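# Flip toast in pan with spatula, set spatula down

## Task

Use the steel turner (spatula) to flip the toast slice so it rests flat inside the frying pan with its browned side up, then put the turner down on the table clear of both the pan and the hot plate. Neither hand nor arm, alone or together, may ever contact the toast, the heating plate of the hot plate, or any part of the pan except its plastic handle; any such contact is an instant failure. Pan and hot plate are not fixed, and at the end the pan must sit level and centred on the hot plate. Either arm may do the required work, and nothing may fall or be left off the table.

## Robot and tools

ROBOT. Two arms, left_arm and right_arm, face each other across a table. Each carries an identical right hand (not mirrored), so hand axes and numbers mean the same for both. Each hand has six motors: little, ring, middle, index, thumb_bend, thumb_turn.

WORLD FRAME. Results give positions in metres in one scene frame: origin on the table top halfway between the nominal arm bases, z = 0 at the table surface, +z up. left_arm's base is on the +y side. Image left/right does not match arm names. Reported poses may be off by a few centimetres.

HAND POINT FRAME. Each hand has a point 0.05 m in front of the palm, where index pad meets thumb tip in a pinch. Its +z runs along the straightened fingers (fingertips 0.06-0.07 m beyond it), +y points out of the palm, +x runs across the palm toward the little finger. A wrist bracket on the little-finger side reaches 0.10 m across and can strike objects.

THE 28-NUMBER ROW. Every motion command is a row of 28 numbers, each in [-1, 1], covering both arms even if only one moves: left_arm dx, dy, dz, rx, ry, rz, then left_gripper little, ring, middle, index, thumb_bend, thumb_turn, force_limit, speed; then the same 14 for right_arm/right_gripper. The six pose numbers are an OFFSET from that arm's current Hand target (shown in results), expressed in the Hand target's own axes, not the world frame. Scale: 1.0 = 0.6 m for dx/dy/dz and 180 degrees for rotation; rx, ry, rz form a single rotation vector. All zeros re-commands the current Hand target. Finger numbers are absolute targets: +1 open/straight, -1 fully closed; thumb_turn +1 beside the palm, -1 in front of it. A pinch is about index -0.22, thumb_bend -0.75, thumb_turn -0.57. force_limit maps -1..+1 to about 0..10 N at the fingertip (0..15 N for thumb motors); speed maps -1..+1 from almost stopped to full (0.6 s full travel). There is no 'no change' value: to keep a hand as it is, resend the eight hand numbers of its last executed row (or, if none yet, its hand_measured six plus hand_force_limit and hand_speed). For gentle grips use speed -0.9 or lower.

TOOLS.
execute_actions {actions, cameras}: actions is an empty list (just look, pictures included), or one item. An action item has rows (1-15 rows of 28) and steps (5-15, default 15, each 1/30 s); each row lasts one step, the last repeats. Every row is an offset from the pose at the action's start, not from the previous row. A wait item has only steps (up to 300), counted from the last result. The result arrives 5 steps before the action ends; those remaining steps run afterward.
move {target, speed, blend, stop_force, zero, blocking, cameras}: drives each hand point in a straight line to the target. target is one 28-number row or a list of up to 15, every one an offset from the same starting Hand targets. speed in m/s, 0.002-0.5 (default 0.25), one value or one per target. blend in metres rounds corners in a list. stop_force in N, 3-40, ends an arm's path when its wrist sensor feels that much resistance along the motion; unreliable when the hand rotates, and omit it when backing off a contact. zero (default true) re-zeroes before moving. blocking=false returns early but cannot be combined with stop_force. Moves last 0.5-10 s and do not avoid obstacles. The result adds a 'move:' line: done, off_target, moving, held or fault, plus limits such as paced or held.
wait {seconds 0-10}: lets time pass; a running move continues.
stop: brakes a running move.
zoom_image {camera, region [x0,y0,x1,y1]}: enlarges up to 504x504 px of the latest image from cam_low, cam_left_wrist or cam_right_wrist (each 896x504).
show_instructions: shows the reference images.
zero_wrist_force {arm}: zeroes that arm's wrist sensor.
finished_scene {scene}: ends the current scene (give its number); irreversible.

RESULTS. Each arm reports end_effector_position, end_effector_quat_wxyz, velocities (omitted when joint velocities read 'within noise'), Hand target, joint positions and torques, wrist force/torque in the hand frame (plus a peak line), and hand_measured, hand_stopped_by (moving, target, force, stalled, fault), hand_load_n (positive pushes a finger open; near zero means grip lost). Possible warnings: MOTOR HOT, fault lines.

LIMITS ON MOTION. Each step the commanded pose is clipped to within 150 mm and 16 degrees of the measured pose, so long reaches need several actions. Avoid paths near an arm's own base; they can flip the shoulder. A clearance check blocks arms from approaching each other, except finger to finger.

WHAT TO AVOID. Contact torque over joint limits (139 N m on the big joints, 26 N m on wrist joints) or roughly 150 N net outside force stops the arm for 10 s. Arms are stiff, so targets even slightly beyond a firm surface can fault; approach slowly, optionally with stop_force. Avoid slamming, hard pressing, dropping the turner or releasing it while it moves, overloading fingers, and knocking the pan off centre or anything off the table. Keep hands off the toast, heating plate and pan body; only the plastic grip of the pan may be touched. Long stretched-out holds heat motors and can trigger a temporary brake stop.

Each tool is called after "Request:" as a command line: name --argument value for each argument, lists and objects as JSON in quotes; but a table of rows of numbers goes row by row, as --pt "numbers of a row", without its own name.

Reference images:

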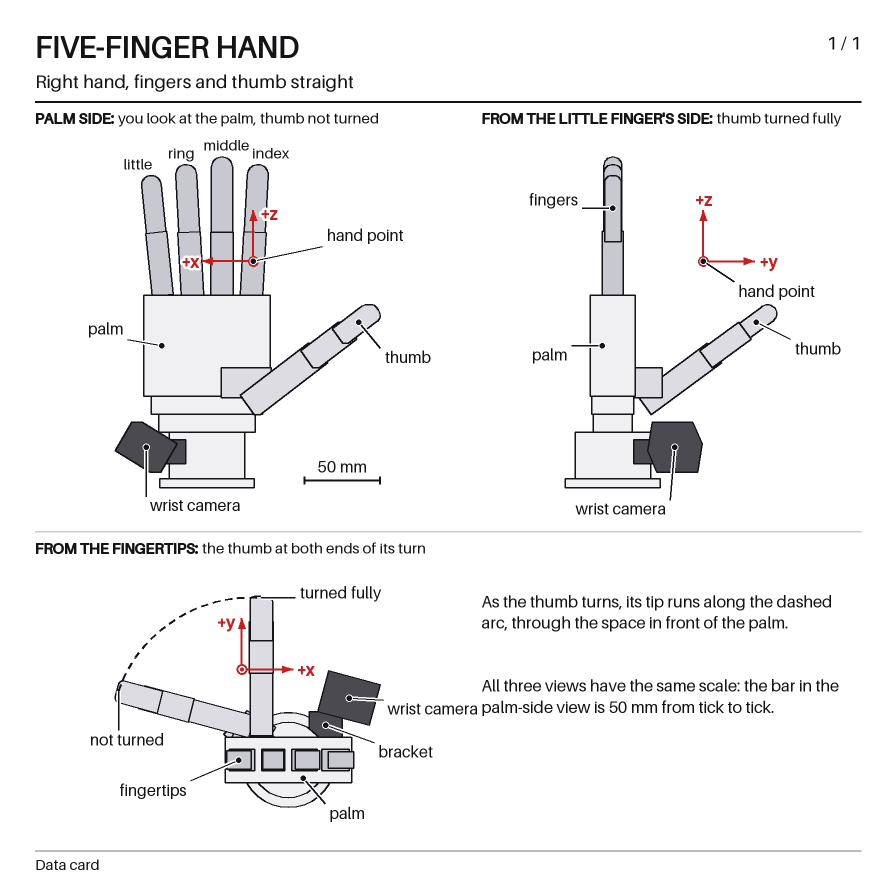

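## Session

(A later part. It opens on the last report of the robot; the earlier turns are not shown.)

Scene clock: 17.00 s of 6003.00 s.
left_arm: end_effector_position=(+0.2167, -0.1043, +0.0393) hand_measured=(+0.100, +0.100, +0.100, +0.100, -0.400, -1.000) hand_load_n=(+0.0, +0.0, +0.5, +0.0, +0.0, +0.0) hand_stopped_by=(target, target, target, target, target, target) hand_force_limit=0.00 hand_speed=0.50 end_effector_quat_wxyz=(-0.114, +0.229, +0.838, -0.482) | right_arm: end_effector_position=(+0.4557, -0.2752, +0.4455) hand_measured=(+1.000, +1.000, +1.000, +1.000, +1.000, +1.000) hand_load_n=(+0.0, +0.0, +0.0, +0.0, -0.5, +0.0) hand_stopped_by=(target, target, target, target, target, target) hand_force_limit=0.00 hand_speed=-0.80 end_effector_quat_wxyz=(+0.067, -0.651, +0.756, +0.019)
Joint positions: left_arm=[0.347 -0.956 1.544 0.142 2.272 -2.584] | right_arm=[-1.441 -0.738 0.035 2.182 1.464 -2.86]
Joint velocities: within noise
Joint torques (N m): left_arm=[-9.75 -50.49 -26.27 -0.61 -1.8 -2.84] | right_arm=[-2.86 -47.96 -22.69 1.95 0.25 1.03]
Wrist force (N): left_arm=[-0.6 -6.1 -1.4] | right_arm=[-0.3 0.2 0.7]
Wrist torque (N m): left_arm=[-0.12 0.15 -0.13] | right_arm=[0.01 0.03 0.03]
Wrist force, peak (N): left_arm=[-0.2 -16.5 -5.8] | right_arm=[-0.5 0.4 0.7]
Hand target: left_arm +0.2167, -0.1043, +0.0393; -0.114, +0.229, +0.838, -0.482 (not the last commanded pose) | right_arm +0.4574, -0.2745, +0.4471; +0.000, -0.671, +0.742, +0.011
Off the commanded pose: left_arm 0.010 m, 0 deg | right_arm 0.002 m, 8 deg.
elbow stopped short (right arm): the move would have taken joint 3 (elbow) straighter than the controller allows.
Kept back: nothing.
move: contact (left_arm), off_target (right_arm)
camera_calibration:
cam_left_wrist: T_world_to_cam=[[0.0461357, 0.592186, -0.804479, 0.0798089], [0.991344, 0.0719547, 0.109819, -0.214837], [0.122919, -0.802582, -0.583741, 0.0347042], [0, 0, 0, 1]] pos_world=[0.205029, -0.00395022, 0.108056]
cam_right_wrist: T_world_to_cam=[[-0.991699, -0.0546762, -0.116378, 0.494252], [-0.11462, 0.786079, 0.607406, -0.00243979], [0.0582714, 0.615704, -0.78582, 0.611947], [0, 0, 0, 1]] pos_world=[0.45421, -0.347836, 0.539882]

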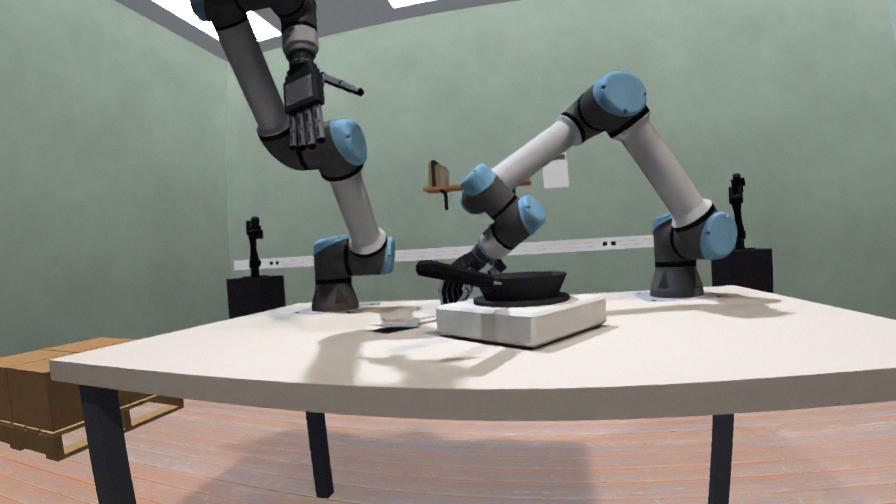

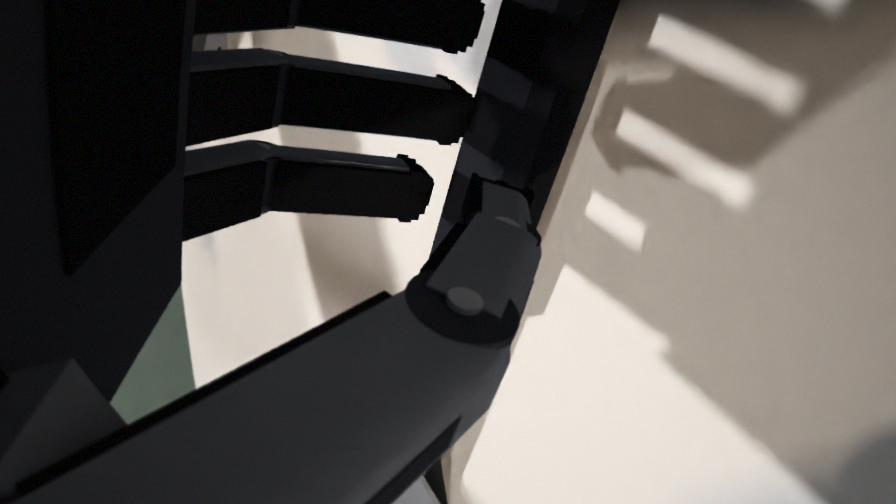

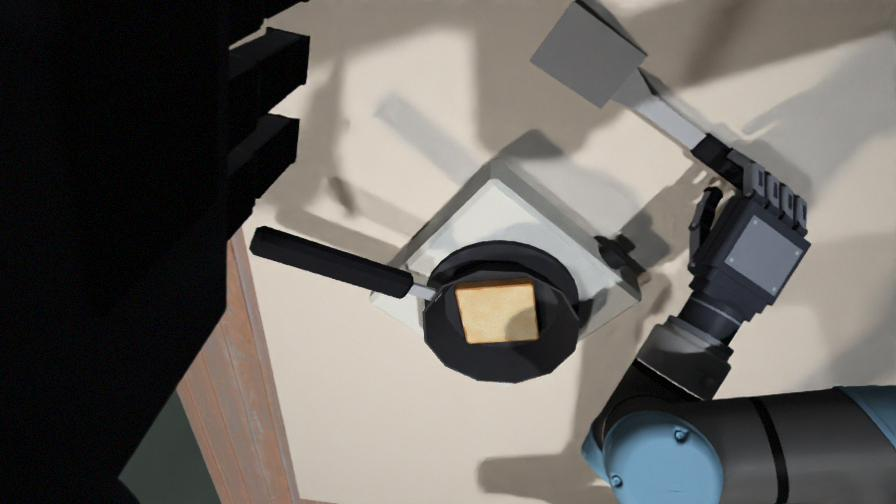

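Request:
zoom_image --camera "cam_low" --region '[420, 260, 500, 320]'

Request:
zoom_image --camera "cam_right_wrist" --region '[680, 120, 820, 230]'

Request:
zoom_image --camera "cam_left_wrist" --region '[380, 0, 640, 260]'

Scaled by 6.300.

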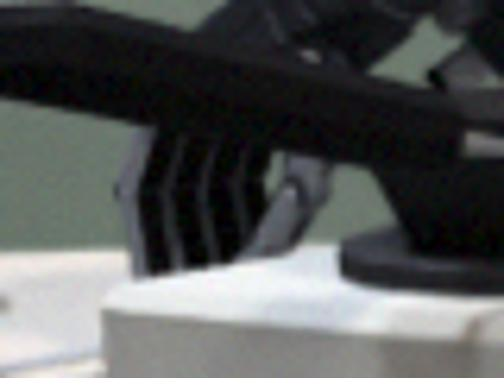

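Scaled by 3.600.

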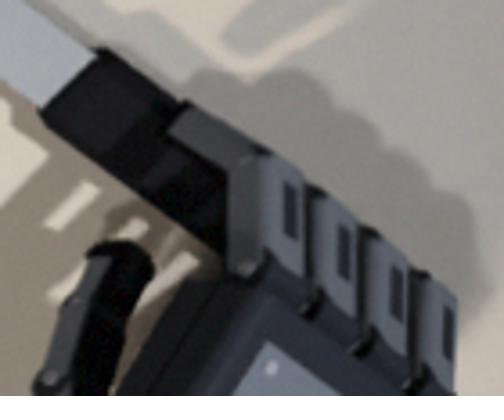

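Scaled by 1.938.

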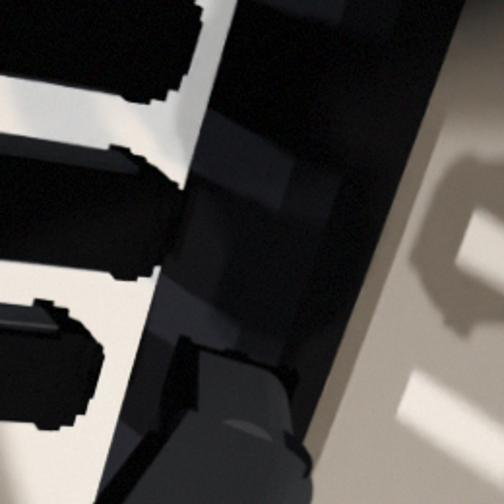

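Request:
move --pt "0.0 -0.0217 -0.0125 0 0 0 0.15 0.15 0.15 0.15 -0.4 -1 0 0.5 0.0 0 0 0 0 0 1 1 1 1 1 1 0 -0.8" --pt "0.0 -0.0333 0.0077 0 0 0 0.15 0.15 0.15 0.15 -0.4 -1 0 0.5 0.0 0 0 0 0 0 1 1 1 1 1 1 0 -0.8" --speed 0.1 --cameras '[]'

Request:
move --target '[0.0,0.058,0.0333,0,0,0,0.15,0.15,0.15,0.15,-0.4,-1,0,0.5,0.0,0,0,0,0,0,1,1,1,1,1,1,0,-0.8]' --speed 0.04 --stop_force 5

Request:
zoom_image --camera "cam_right_wrist" --region '[680, 120, 820, 230]'

Request:
zoom_image --camera "cam_left_wrist" --region '[380, 0, 640, 260]'

Scene clock: 19.30 s of 6003.00 s.
left_arm: end_effector_position=(+0.2093, -0.1165, +0.0542) hand_measured=(+0.150, +0.150, +0.150, +0.150, -0.400, -1.000) hand_load_n=(+0.0, +0.0, +0.0, +0.0, +0.0, +0.0) hand_stopped_by=(target, target, target, target, target, target) hand_force_limit=0.00 hand_speed=0.50 end_effector_quat_wxyz=(-0.114, +0.229, +0.838, -0.482) end_effector_velocity=(+0.001, +0.003, -0.001) end_effector_angular_velocity=(+0.002, +0.001, -0.002) | right_arm: end_effector_position=(+0.4557, -0.2752, +0.4455) hand_measured=(+1.000, +1.000, +1.000, +1.000, +1.000, +1.000) hand_load_n=(+0.0, +0.0, +0.0, +0.0, +0.0, +0.0) hand_stopped_by=(target, target, target, target, target, target) hand_force_limit=0.00 hand_speed=-0.80 end_effector_quat_wxyz=(+0.067, -0.651, +0.756, +0.019)
Joint positions: left_arm=[0.325 -0.965 1.513 0.17 2.256 -2.603] | right_arm=[-1.441 -0.738 0.035 2.182 1.464 -2.86]
Joint velocities: left_arm=[0.004 -0.001 0.005 0.001 0.005 0.005] | right_arm=[within noise]
Joint torques (N m): left_arm=[10.77 -54.44 -6.77 2.54 2.38 2.59] | right_arm=[-3.12 -50.82 -18.04 3.29 1.42 1.09]
Wrist force (N): left_arm=[-0.9 -1.2 0.3] | right_arm=[-0.3 0.6 0.6]
Wrist torque (N m): left_arm=[-0.22 0.14 -0.03] | right_arm=[0.07 0.03 0.05]
Wrist force, peak (N): left_arm=[-0.5 -6.2 -1.6] | right_arm=[-0.8 0.2 0.7]
Hand target: left_arm +0.2093, -0.1164, +0.0542; -0.114, +0.229, +0.838, -0.482 | right_arm +0.4574, -0.2745, +0.4471; +0.000, -0.671, +0.742, +0.011
Off the commanded pose: left_arm 0.000 m, 0 deg | right_arm 0.002 m, 8 deg.
elbow stopped short (right arm): the move would have taken joint 3 (elbow) straighter than the controller allows.
Kept back: nothing.
move: off_target (right_arm)
No camera images: "cameras" was empty.

Scene clock: 21.73 s of 6003.00 s.
left_arm: end_effector_position=(+0.2102, -0.1165, +0.0269) hand_measured=(+0.150, +0.150, +0.150, +0.150, -0.400, -1.000) hand_load_n=(+0.0, +0.0, +0.0, +0.0, +0.0, -0.5) hand_stopped_by=(target, target, target, target, target, target) hand_force_limit=0.00 hand_speed=0.50 end_effector_quat_wxyz=(-0.114, +0.229, +0.838, -0.482) | right_arm: end_effector_position=(+0.4557, -0.2752, +0.4455) hand_measured=(+1.000, +1.000, +1.000, +1.000, +1.000, +1.000) hand_load_n=(+0.0, +0.0, +0.0, +0.0, -0.5, +0.0) hand_stopped_by=(target, target, target, target, target, target) hand_force_limit=0.00 hand_speed=-0.80 end_effector_quat_wxyz=(+0.067, -0.651, +0.756, +0.019)
Joint positions: left_arm=[0.327 -0.929 1.533 0.115 2.257 -2.601] | right_arm=[-1.441 -0.738 0.035 2.182 1.464 -2.86]
Joint velocities: within noise
Joint torques (N m): left_arm=[-10.56 -54.83 -28.36 -1.16 -1.47 -2.17] | right_arm=[-3.72 -47.73 -12.41 1.55 -0.5 1.52]
Wrist force (N): left_arm=[-0.7 -1.6 -0.1] | right_arm=[-0.3 0.3 0.4]
Wrist torque (N m): left_arm=[-0.26 0.14 -0.04] | right_arm=[0.04 0.04 0.03]
Wrist force, peak (N): left_arm=[-1.1 -10.2 -7.6] | right_arm=[-0.3 0.4 0.9]
Hand target: left_arm +0.2102, -0.1165, +0.0269; -0.114, +0.229, +0.838, -0.482 (not the last commanded pose) | right_arm +0.4574, -0.2745, +0.4471; +0.000, -0.671, +0.742, +0.011
Off the commanded pose: left_arm 0.013 m, 0 deg | right_arm 0.002 m, 8 deg.
elbow stopped short (right arm): the move would have taken joint 3 (elbow) straighter than the controller allows.
Kept back: nothing.
move: contact (left_arm), off_target (right_arm)
camera_calibration:
cam_left_wrist: T_world_to_cam=[[0.0461614, 0.592176, -0.804486, 0.0772686], [0.991341, 0.071949, 0.109844, -0.206177], [0.122929, -0.80259, -0.583727, 0.0184561], [0, 0, 0, 1]] pos_world=[0.198556, -0.0161097, 0.0955822]
cam_right_wrist: T_world_to_cam=[[-0.9917, -0.0546834, -0.116369, 0.494245], [-0.11462, 0.786084, 0.6074, -0.00243402], [0.0582613, 0.615696, -0.785827, 0.611952], [0, 0, 0, 1]] pos_world=[0.45421, -0.347836, 0.539881]

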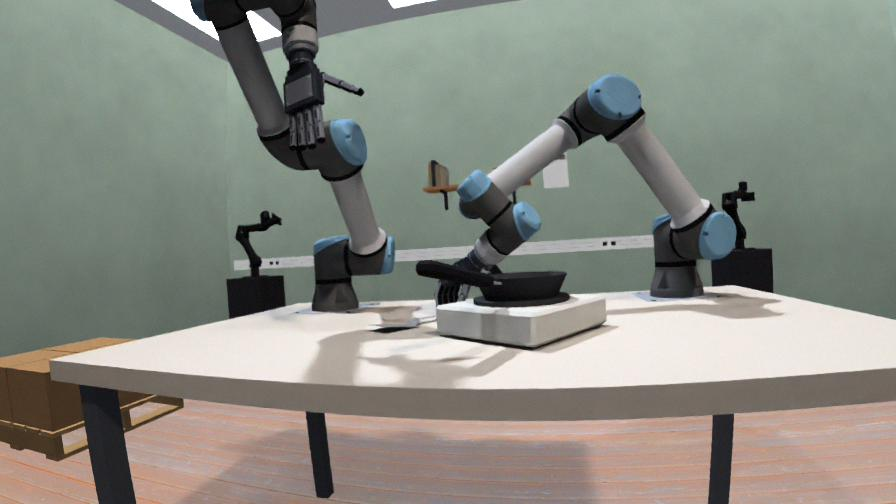

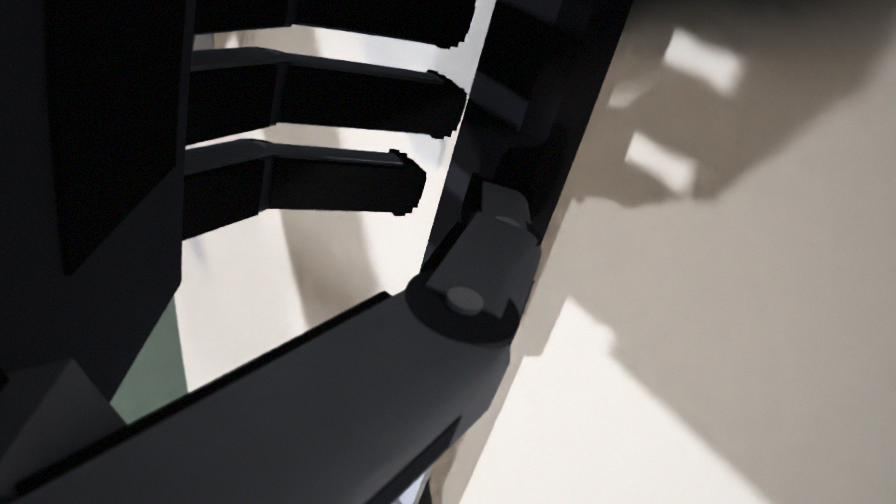

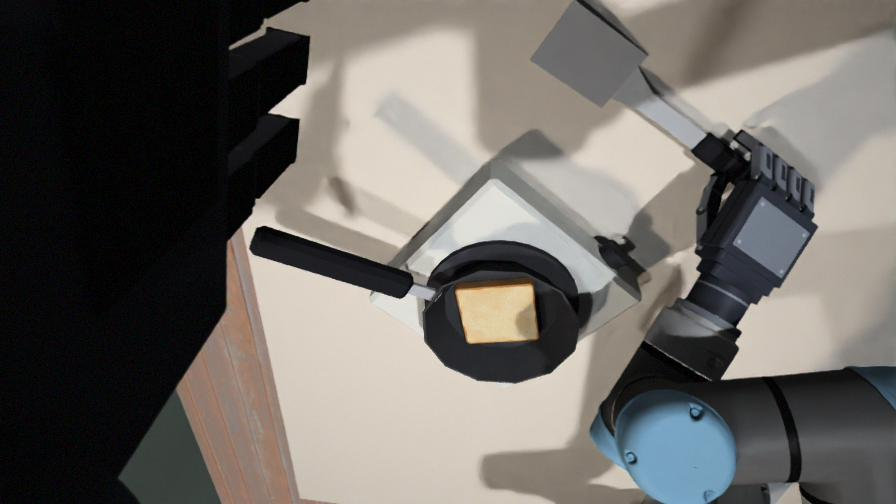

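Scaled by 3.600.

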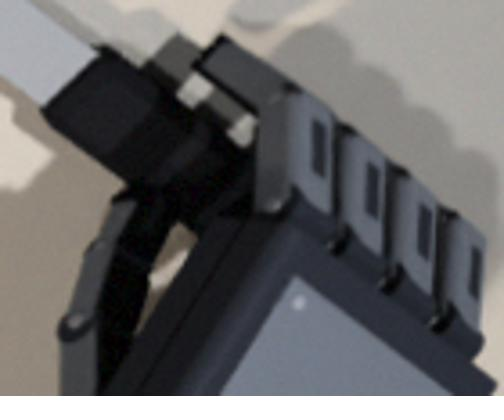

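Scaled by 1.938.

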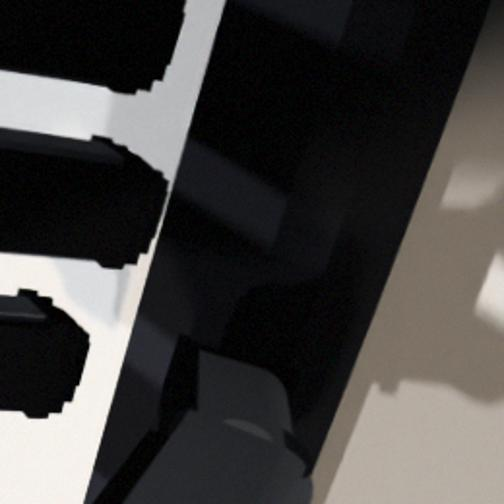

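Request:
move --target '[0.0,0,0,0,0,0,0.15,0.15,0.15,0.15,0.0,-1,0,0.5,0.0,0,0,0,0,0,1,1,1,1,1,1,0,-0.8]' --speed 0.1 --cameras '[]'

Request:
move --target '[0.0,0.02,0.0115,0,0,0,0.15,0.15,0.15,0.15,0.0,-1,0,0.5,0.0,0,0,0,0,0,1,1,1,1,1,1,0,-0.8]' --speed 0.03 --stop_force 5

Request:
zoom_image --camera "cam_right_wrist" --region '[680, 120, 820, 230]'

Scene clock: 23.13 s of 6003.00 s.
left_arm: end_effector_position=(+0.2102, -0.1165, +0.0269) hand_measured=(+0.150, +0.150, +0.150, +0.150, +0.000, -1.000) hand_load_n=(+0.0, +0.0, +0.0, +0.0, +0.0, +0.0) hand_stopped_by=(target, target, target, target, target, target) hand_force_limit=0.00 hand_speed=0.50 end_effector_quat_wxyz=(-0.114, +0.229, +0.838, -0.482) | right_arm: end_effector_position=(+0.4557, -0.2752, +0.4455) hand_measured=(+1.000, +1.000, +1.000, +1.000, +1.000, +1.000) hand_load_n=(+0.0, +0.0, +0.0, +0.0, +0.0, +0.0) hand_stopped_by=(target, target, target, target, target, target) hand_force_limit=0.00 hand_speed=-0.80 end_effector_quat_wxyz=(+0.067, -0.651, +0.756, +0.019)
Joint positions: left_arm=[0.327 -0.929 1.533 0.115 2.257 -2.601] | right_arm=[-1.441 -0.738 0.035 2.182 1.464 -2.86]
Joint velocities: within noise
Joint torques (N m): left_arm=[-9.96 -54.06 -27.87 -1.23 -1.28 -2.23] | right_arm=[-4.2 -48.66 -10.31 0.91 -1.11 1.74]
Wrist force (N): left_arm=[-0.9 -0.9 0.0] | right_arm=[-0.5 0.4 0.5]
Wrist torque (N m): left_arm=[-0.17 0.14 -0.02] | right_arm=[0.05 0.06 0.03]
Wrist force, peak (N): left_arm=[-1.0 -1.6 -0.3] | right_arm=[-0.6 0.5 0.5]
Hand target: left_arm +0.2102, -0.1165, +0.0269; -0.114, +0.229, +0.838, -0.482 | right_arm +0.4574, -0.2745, +0.4471; +0.000, -0.671, +0.742, +0.011
Off the commanded pose: left_arm 0.000 m, 0 deg | right_arm 0.002 m, 8 deg.
elbow stopped short (right arm): the move would have taken joint 3 (elbow) straighter than the controller allows.
Kept back: nothing.
move: off_target (right_arm)
No camera images: "cameras" was empty.

Scene clock: 26.10 s of 6003.00 s.
left_arm: end_effector_position=(+0.2104, -0.1165, +0.0207) hand_measured=(+0.150, +0.150, +0.150, +0.150, +0.000, -1.000) hand_load_n=(+0.0, +0.0, -0.5, +0.0, +0.0, +0.0) hand_stopped_by=(target, target, target, target, target, target) hand_force_limit=0.00 hand_speed=0.50 end_effector_quat_wxyz=(-0.114, +0.229, +0.838, -0.482) | right_arm: end_effector_position=(+0.4557, -0.2752, +0.4455) hand_measured=(+1.000, +1.000, +1.000, +1.000, +1.000, +1.000) hand_load_n=(+0.0, +0.0, +0.0, +0.0, +0.0, -0.5) hand_stopped_by=(target, target, target, target, target, target) hand_force_limit=0.00 hand_speed=-0.80 end_effector_quat_wxyz=(+0.067, -0.651, +0.756, +0.019)
Joint positions: left_arm=[0.327 -0.92 1.537 0.103 2.258 -2.601] | right_arm=[-1.441 -0.738 0.035 2.182 1.464 -2.86]
Joint velocities: within noise
Joint torques (N m): left_arm=[7.62 -50.95 -25.99 2.3 -1.86 1.82] | right_arm=[-4.92 -48.79 -2.5 1.04 -0.86 1.7]
Wrist force (N): left_arm=[-1.0 -6.2 -2.9] | right_arm=[-0.3 0.3 0.6]
Wrist torque (N m): left_arm=[-0.11 0.25 -0.15] | right_arm=[0.03 0.04 0.03]
Wrist force, peak (N): left_arm=[-0.3 -9.1 -5.2] | right_arm=[-0.3 0.5 0.7]
Hand target: left_arm +0.2104, -0.1165, +0.0207; -0.114, +0.229, +0.838, -0.482 (not the last commanded pose) | right_arm +0.4574, -0.2745, +0.4471; +0.000, -0.671, +0.742, +0.011
Off the commanded pose: left_arm 0.008 m, 0 deg | right_arm 0.002 m, 8 deg.
elbow stopped short (right arm): the move would have taken joint 3 (elbow) straighter than the controller allows.
Kept back: nothing.
move: contact (left_arm), off_target (right_arm)
camera_calibration:
cam_left_wrist: T_world_to_cam=[[0.0461736, 0.592109, -0.804534, 0.0722876], [0.991348, 0.0719019, 0.109813, -0.205673], [0.122868, -0.802644, -0.583667, 0.014791], [0, 0, 0, 1]] pos_world=[0.198738, -0.016142, 0.0893763]
cam_right_wrist: T_world_to_cam=[[-0.9917, -0.0546908, -0.11636, 0.494237], [-0.11462, 0.786089, 0.607393, -0.00242857], [0.0582507, 0.615689, -0.785833, 0.611957], [0, 0, 0, 1]] pos_world=[0.45421, -0.347836, 0.539881]

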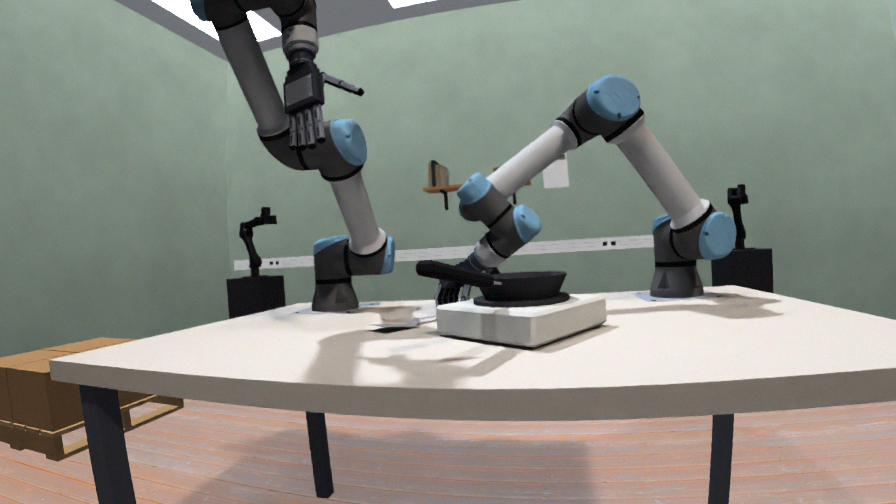

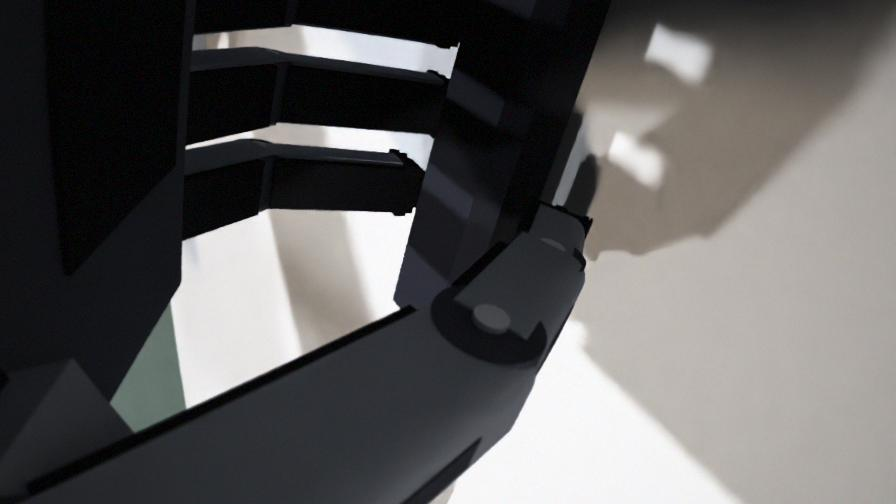

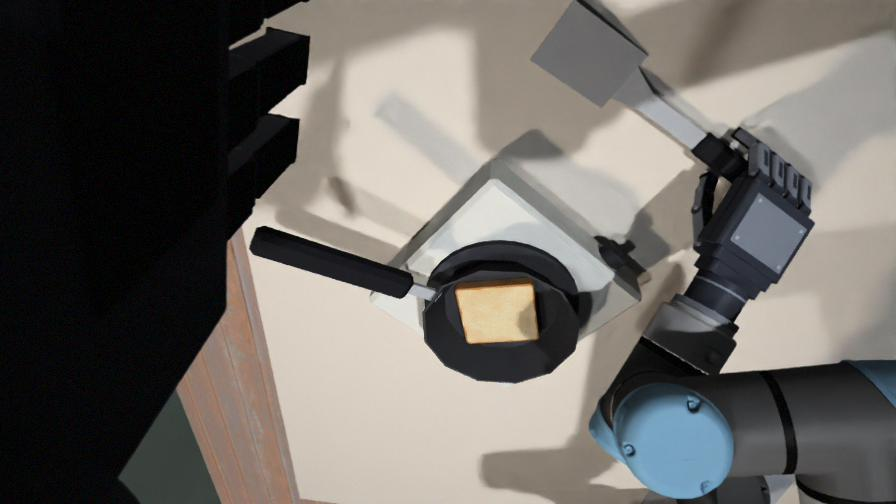

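Scaled by 3.600.

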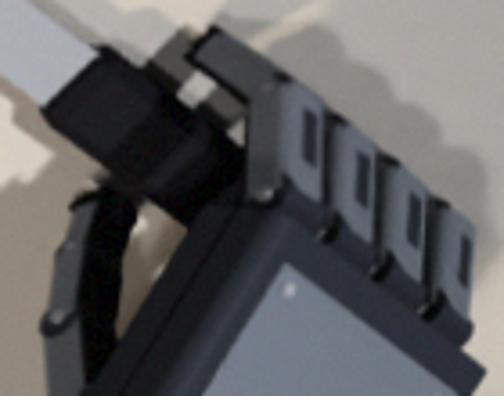

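Request:
move --target '[0.0,-0.0043,-0.0025,0,0,0,0.15,0.15,0.15,0.15,-0.8,-1,-0.7,-0.5,0.0,0,0,0,0,0,1,1,1,1,1,1,0,-0.8]' --speed 0.1 --cameras '[]'

Request:
move --target '[0,0,0,0,0,0,-0.5,-0.5,-0.5,-0.5,-0.8,-1,-0.7,-0.6,0.0,0,0,0,0,0,1,1,1,1,1,1,0,-0.8]' --speed 0.03

Request:
zoom_image --camera "cam_right_wrist" --region '[680, 120, 820, 230]'

Scene clock: 28.17 s of 6003.00 s.
left_arm: end_effector_position=(+0.2103, -0.1165, +0.0237) hand_measured=(+0.150, +0.150, +0.150, +0.150, -0.800, -1.000) hand_load_n=(+0.0, +0.0, +0.5, +0.0, +0.0, +0.0) hand_stopped_by=(target, target, target, target, target, target) hand_force_limit=-0.70 hand_speed=-0.50 end_effector_quat_wxyz=(-0.114, +0.229, +0.838, -0.482) | right_arm: end_effector_position=(+0.4557, -0.2752, +0.4455) hand_measured=(+1.000, +1.000, +1.000, +1.000, +1.000, +1.000) hand_load_n=(-0.5, +0.0, +0.0, +0.0, +0.0, +0.0) hand_stopped_by=(target, target, target, target, target, target) hand_force_limit=0.00 hand_speed=-0.80 end_effector_quat_wxyz=(+0.067, -0.651, +0.756, +0.019)
Joint positions: left_arm=[0.327 -0.925 1.535 0.109 2.258 -2.601] | right_arm=[-1.441 -0.738 0.035 2.182 1.464 -2.86]
Joint velocities: within noise
Joint torques (N m): left_arm=[-10.25 -38.77 -19.83 -1.14 -1.02 -2.42] | right_arm=[-5.28 -50 0.1 3.27 1.17 0.03]
Wrist force (N): left_arm=[-0.8 -1.4 0.1] | right_arm=[-0.3 0.2 0.5]
Wrist torque (N m): left_arm=[-0.25 0.13 -0.03] | right_arm=[0.02 0.05 0.03]
Wrist force, peak (N): left_arm=[-0.8 -6.2 -3.1] | right_arm=[-0.2 0.4 0.8]
Hand target: left_arm +0.2103, -0.1165, +0.0236; -0.114, +0.229, +0.838, -0.482 | right_arm +0.4574, -0.2745, +0.4471; +0.000, -0.671, +0.742, +0.011
Off the commanded pose: left_arm 0.000 m, 0 deg | right_arm 0.002 m, 8 deg.
elbow stopped short (right arm): the move would have taken joint 3 (elbow) straighter than the controller allows.
Kept back: nothing.
move: off_target (right_arm)
No camera images: "cameras" was empty.

Scene clock: 30.80 s of 6003.00 s.
left_arm: end_effector_position=(+0.2103, -0.1165, +0.0236) hand_measured=(-0.500, -0.500, -0.224, -0.270, -0.800, -1.000) hand_load_n=(+0.0, +0.0, +2.5, +4.0, +1.0, +0.0) hand_stopped_by=(target, target, force, force, target, target) hand_force_limit=-0.70 hand_speed=-0.60 end_effector_quat_wxyz=(-0.114, +0.229, +0.838, -0.482) | right_arm: end_effector_position=(+0.4557, -0.2752, +0.4455) hand_measured=(+1.000, +1.000, +1.000, +1.000, +1.000, +1.000) hand_load_n=(+0.0, +0.0, +0.0, +0.0, +0.0, +0.0) hand_stopped_by=(target, target, target, target, target, target) hand_force_limit=0.00 hand_speed=-0.80 end_effector_quat_wxyz=(+0.067, -0.651, +0.756, +0.019)
Joint positions: left_arm=[0.327 -0.925 1.535 0.109 2.258 -2.601] | right_arm=[-1.441 -0.738 0.035 2.182 1.464 -2.86]
Joint velocities: within noise
Joint torques (N m): left_arm=[-8.31 -38.13 -7.42 -1.01 -0.47 -2.53] | right_arm=[-5.1 -49.6 0.65 0.49 -1.55 2.06]
Wrist force (N): left_arm=[-0.9 -1.1 0.3] | right_arm=[-0.3 0.2 0.3]
Wrist torque (N m): left_arm=[-0.21 0.14 -0.03] | right_arm=[0.02 0.04 0.03]
Wrist force, peak (N): left_arm=[-1.1 -1.4 0.3] | right_arm=[-0.4 0.5 0.8]
Hand target: left_arm +0.2103, -0.1165, +0.0236; -0.114, +0.229, +0.838, -0.482 | right_arm +0.4574, -0.2745, +0.4471; +0.000, -0.671, +0.742, +0.011
Off the commanded pose: left_arm 0.000 m, 0 deg | right_arm 0.002 m, 8 deg.
elbow stopped short (right arm): the move would have taken joint 3 (elbow) straighter than the controller allows.
Kept back: nothing.
move: off_target (right_arm)
camera_calibration:
cam_left_wrist: T_world_to_cam=[[0.0461753, 0.592108, -0.804535, 0.07468], [0.991349, 0.0718977, 0.109811, -0.205911], [0.122864, -0.802645, -0.583666, 0.0165592], [0, 0, 0, 1]] pos_world=[0.198646, -0.016123, 0.092359]
cam_right_wrist: T_world_to_cam=[[-0.991701, -0.0546911, -0.116353, 0.494234], [-0.114615, 0.78609, 0.607393, -0.00242951], [0.0582452, 0.615688, -0.785834, 0.611959], [0, 0, 0, 1]] pos_world=[0.45421, -0.347836, 0.539879]

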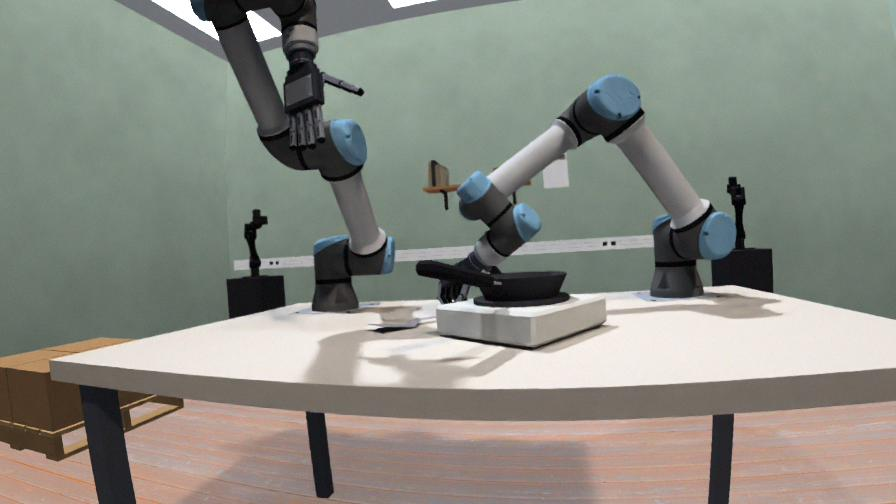

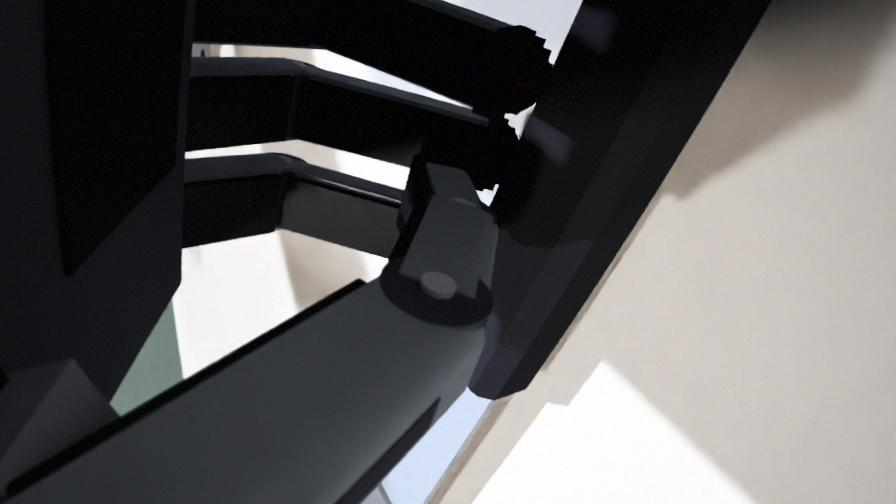

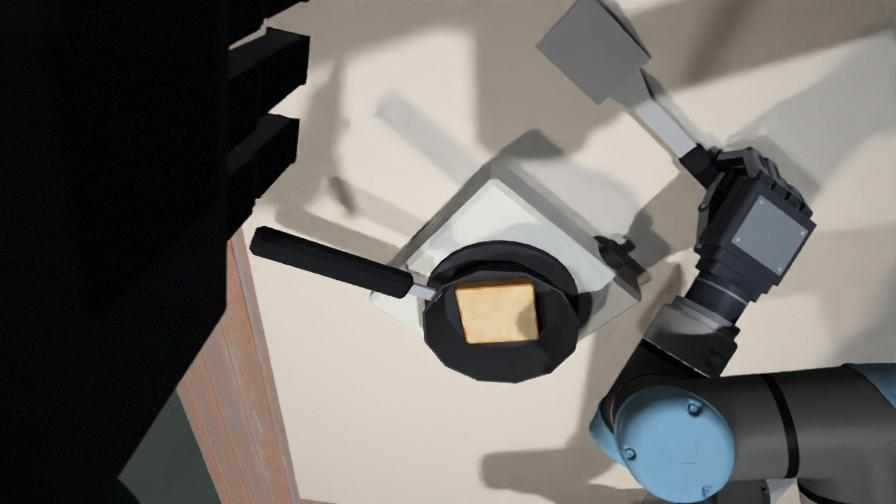

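Scaled by 3.600.

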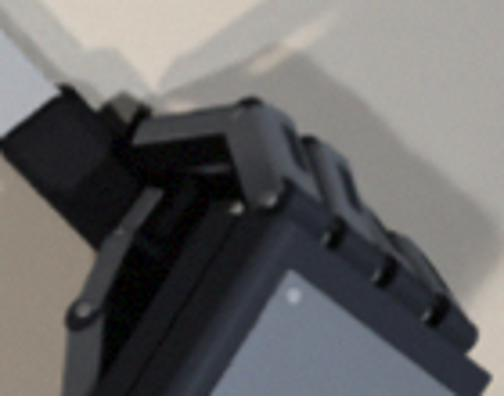

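Request:
zoom_image --camera "cam_low" --region '[420, 260, 500, 320]'

Request:
zoom_image --camera "cam_low" --region '[360, 290, 460, 350]'

Request:
zoom_image --camera "cam_left_wrist" --region '[350, 0, 800, 450]'

Scaled by 6.300.

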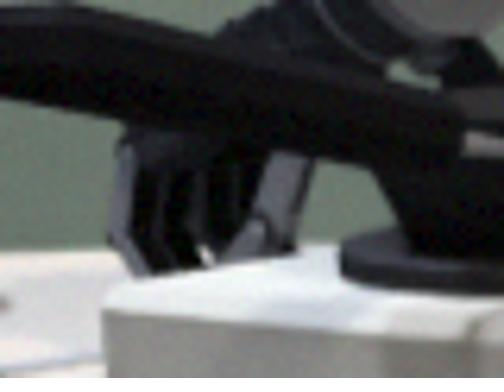

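Scaled by 5.040.

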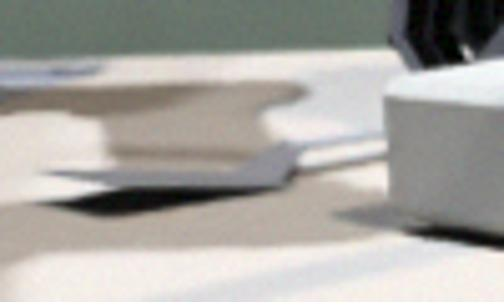

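Scaled by 1.120.

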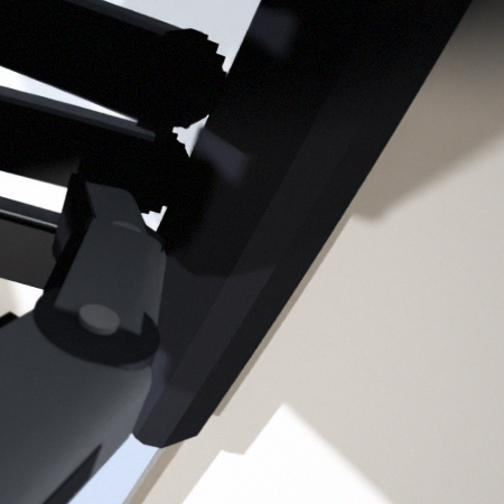

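Request:
move --pt "0 0 0 0 0 0 0.15 0.15 0.15 0.15 -0.1 -1 0 0.5 0 0 0 0 0 0 1 1 1 1 1 1 0 -0.8" --pt "0 -0.0525 -0.0303 0 0 0 0.15 0.15 0.15 0.15 -0.1 -1 0 0.5 0 0 0 0 0 0 1 1 1 1 1 1 0 -0.8" --pt "0.025 -0.0267 -0.0752 0 0.0168 0.0097 0.15 0.15 0.15 0.15 -0.1 -1 0 0.5 0 0 0 0 0 0 1 1 1 1 1 1 0 -0.8" --speed 0.1

Request:
zoom_image --camera "cam_right_wrist" --region '[650, 100, 830, 250]'

Scene clock: 35.43 s of 6003.00 s.
left_arm: end_effector_position=(+0.2115, -0.0817, +0.0600) hand_measured=(+0.150, +0.150, +0.150, +0.150, -0.470, -1.000) hand_load_n=(+0.0, +0.0, +0.0, +0.0, +0.0, +0.0) hand_stopped_by=(target, target, target, target, stalled, target) hand_force_limit=0.00 hand_speed=0.50 end_effector_quat_wxyz=(-0.129, +0.254, +0.831, -0.477) end_effector_velocity=(+0.000, -0.006, +0.000) end_effector_angular_velocity=(-0.001, +0.000, +0.012) | right_arm: end_effector_position=(+0.4557, -0.2752, +0.4455) hand_measured=(+1.000, +1.000, +1.000, +1.000, +1.000, +1.000) hand_load_n=(+0.0, +0.0, +0.0, +0.0, +0.0, +0.0) hand_stopped_by=(target, target, target, target, target, target) hand_force_limit=0.00 hand_speed=-0.80 end_effector_quat_wxyz=(+0.067, -0.651, +0.756, +0.019)
Joint positions: left_arm=[0.37 -0.994 1.558 0.221 2.333 -2.505] | right_arm=[-1.441 -0.738 0.035 2.182 1.464 -2.86]
Joint velocities: left_arm=[-0.007 0.003 -0.007 -0.009 -0.012 -0.018] | right_arm=[within noise]
Joint torques (N m): left_arm=[-9.18 -36.11 -29.44 -1.08 -1.37 -2.8] | right_arm=[-1.4 -49.59 -1.33 3.41 1.36 0.45]
Wrist force (N): left_arm=[-1.3 -0.3 0.4] | right_arm=[-0.4 0.3 1.0]
Wrist torque (N m): left_arm=[-0.08 0.19 -0.01] | right_arm=[0.01 0.04 0.02]
Wrist force, peak (N): left_arm=[-2.1 -23.5 -7.0] | right_arm=[-0.4 0.3 1.0]
Hand target: left_arm +0.2114, -0.0819, +0.0600; -0.129, +0.254, +0.831, -0.477 | right_arm +0.4574, -0.2745, +0.4471; +0.000, -0.671, +0.742, +0.011
Off the commanded pose: left_arm 0.000 m, 0 deg | right_arm 0.002 m, 8 deg.
elbow stopped short (right arm): the move would have taken joint 3 (elbow) straighter than the controller allows.
Kept back: nothing.
move: off_target (right_arm)
camera_calibration:
cam_left_wrist: T_world_to_cam=[[0.0824639, 0.589839, -0.8033, 0.0753082], [0.993852, 0.011079, 0.11016, -0.219126], [0.0738766, -0.807445, -0.585299, 0.0756292], [0, 0, 0, 1]] pos_world=[0.205982, 0.0190744, 0.1289]
cam_right_wrist: T_world_to_cam=[[-0.991704, -0.0546619, -0.11634, 0.494244], [-0.114584, 0.7861, 0.607386, -0.00242935], [0.0582541, 0.615678, -0.785842, 0.611952], [0, 0, 0, 1]] pos_world=[0.454217, -0.34784, 0.539873]

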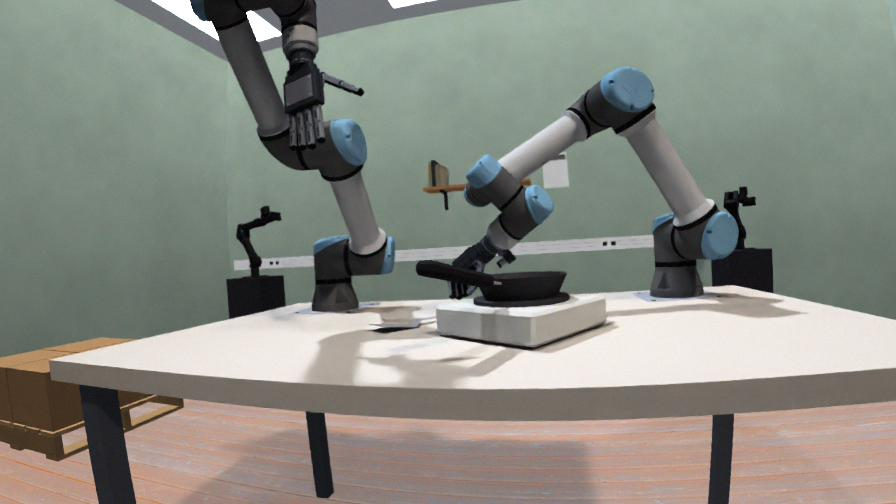

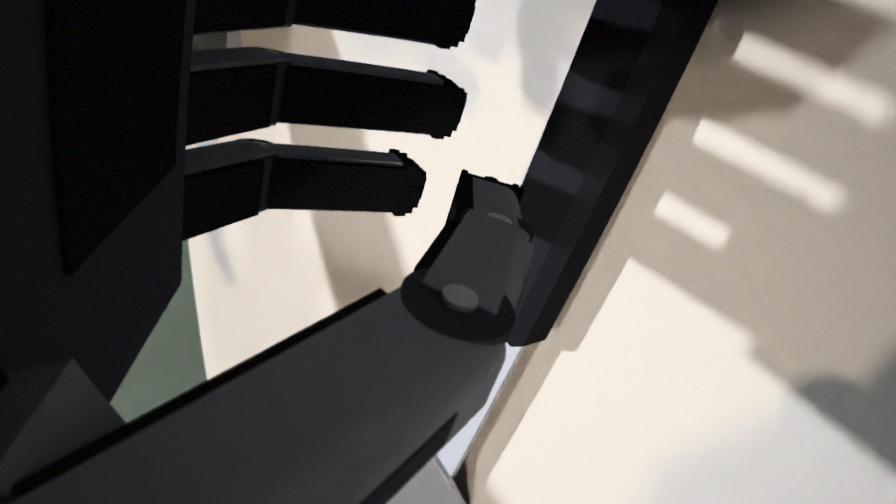

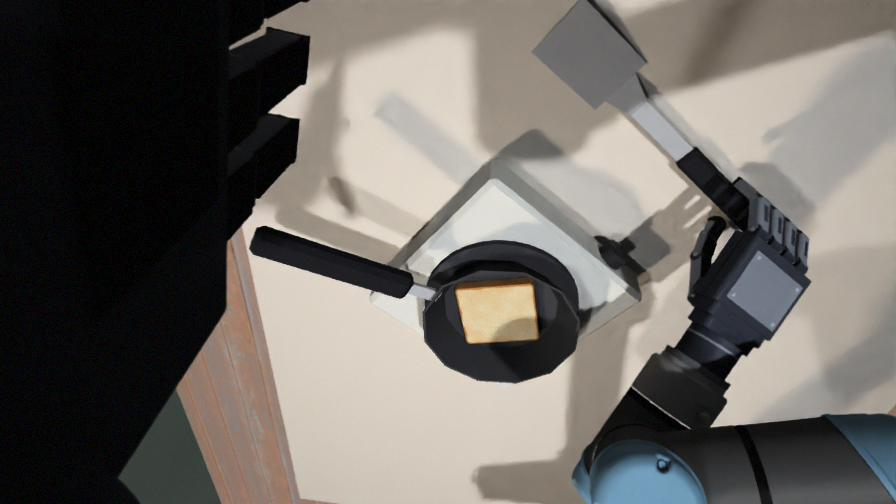

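Scaled by 2.800.

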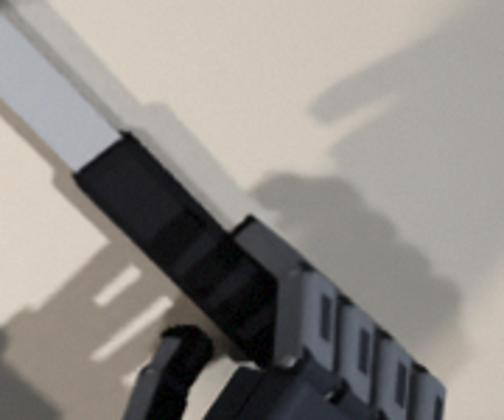

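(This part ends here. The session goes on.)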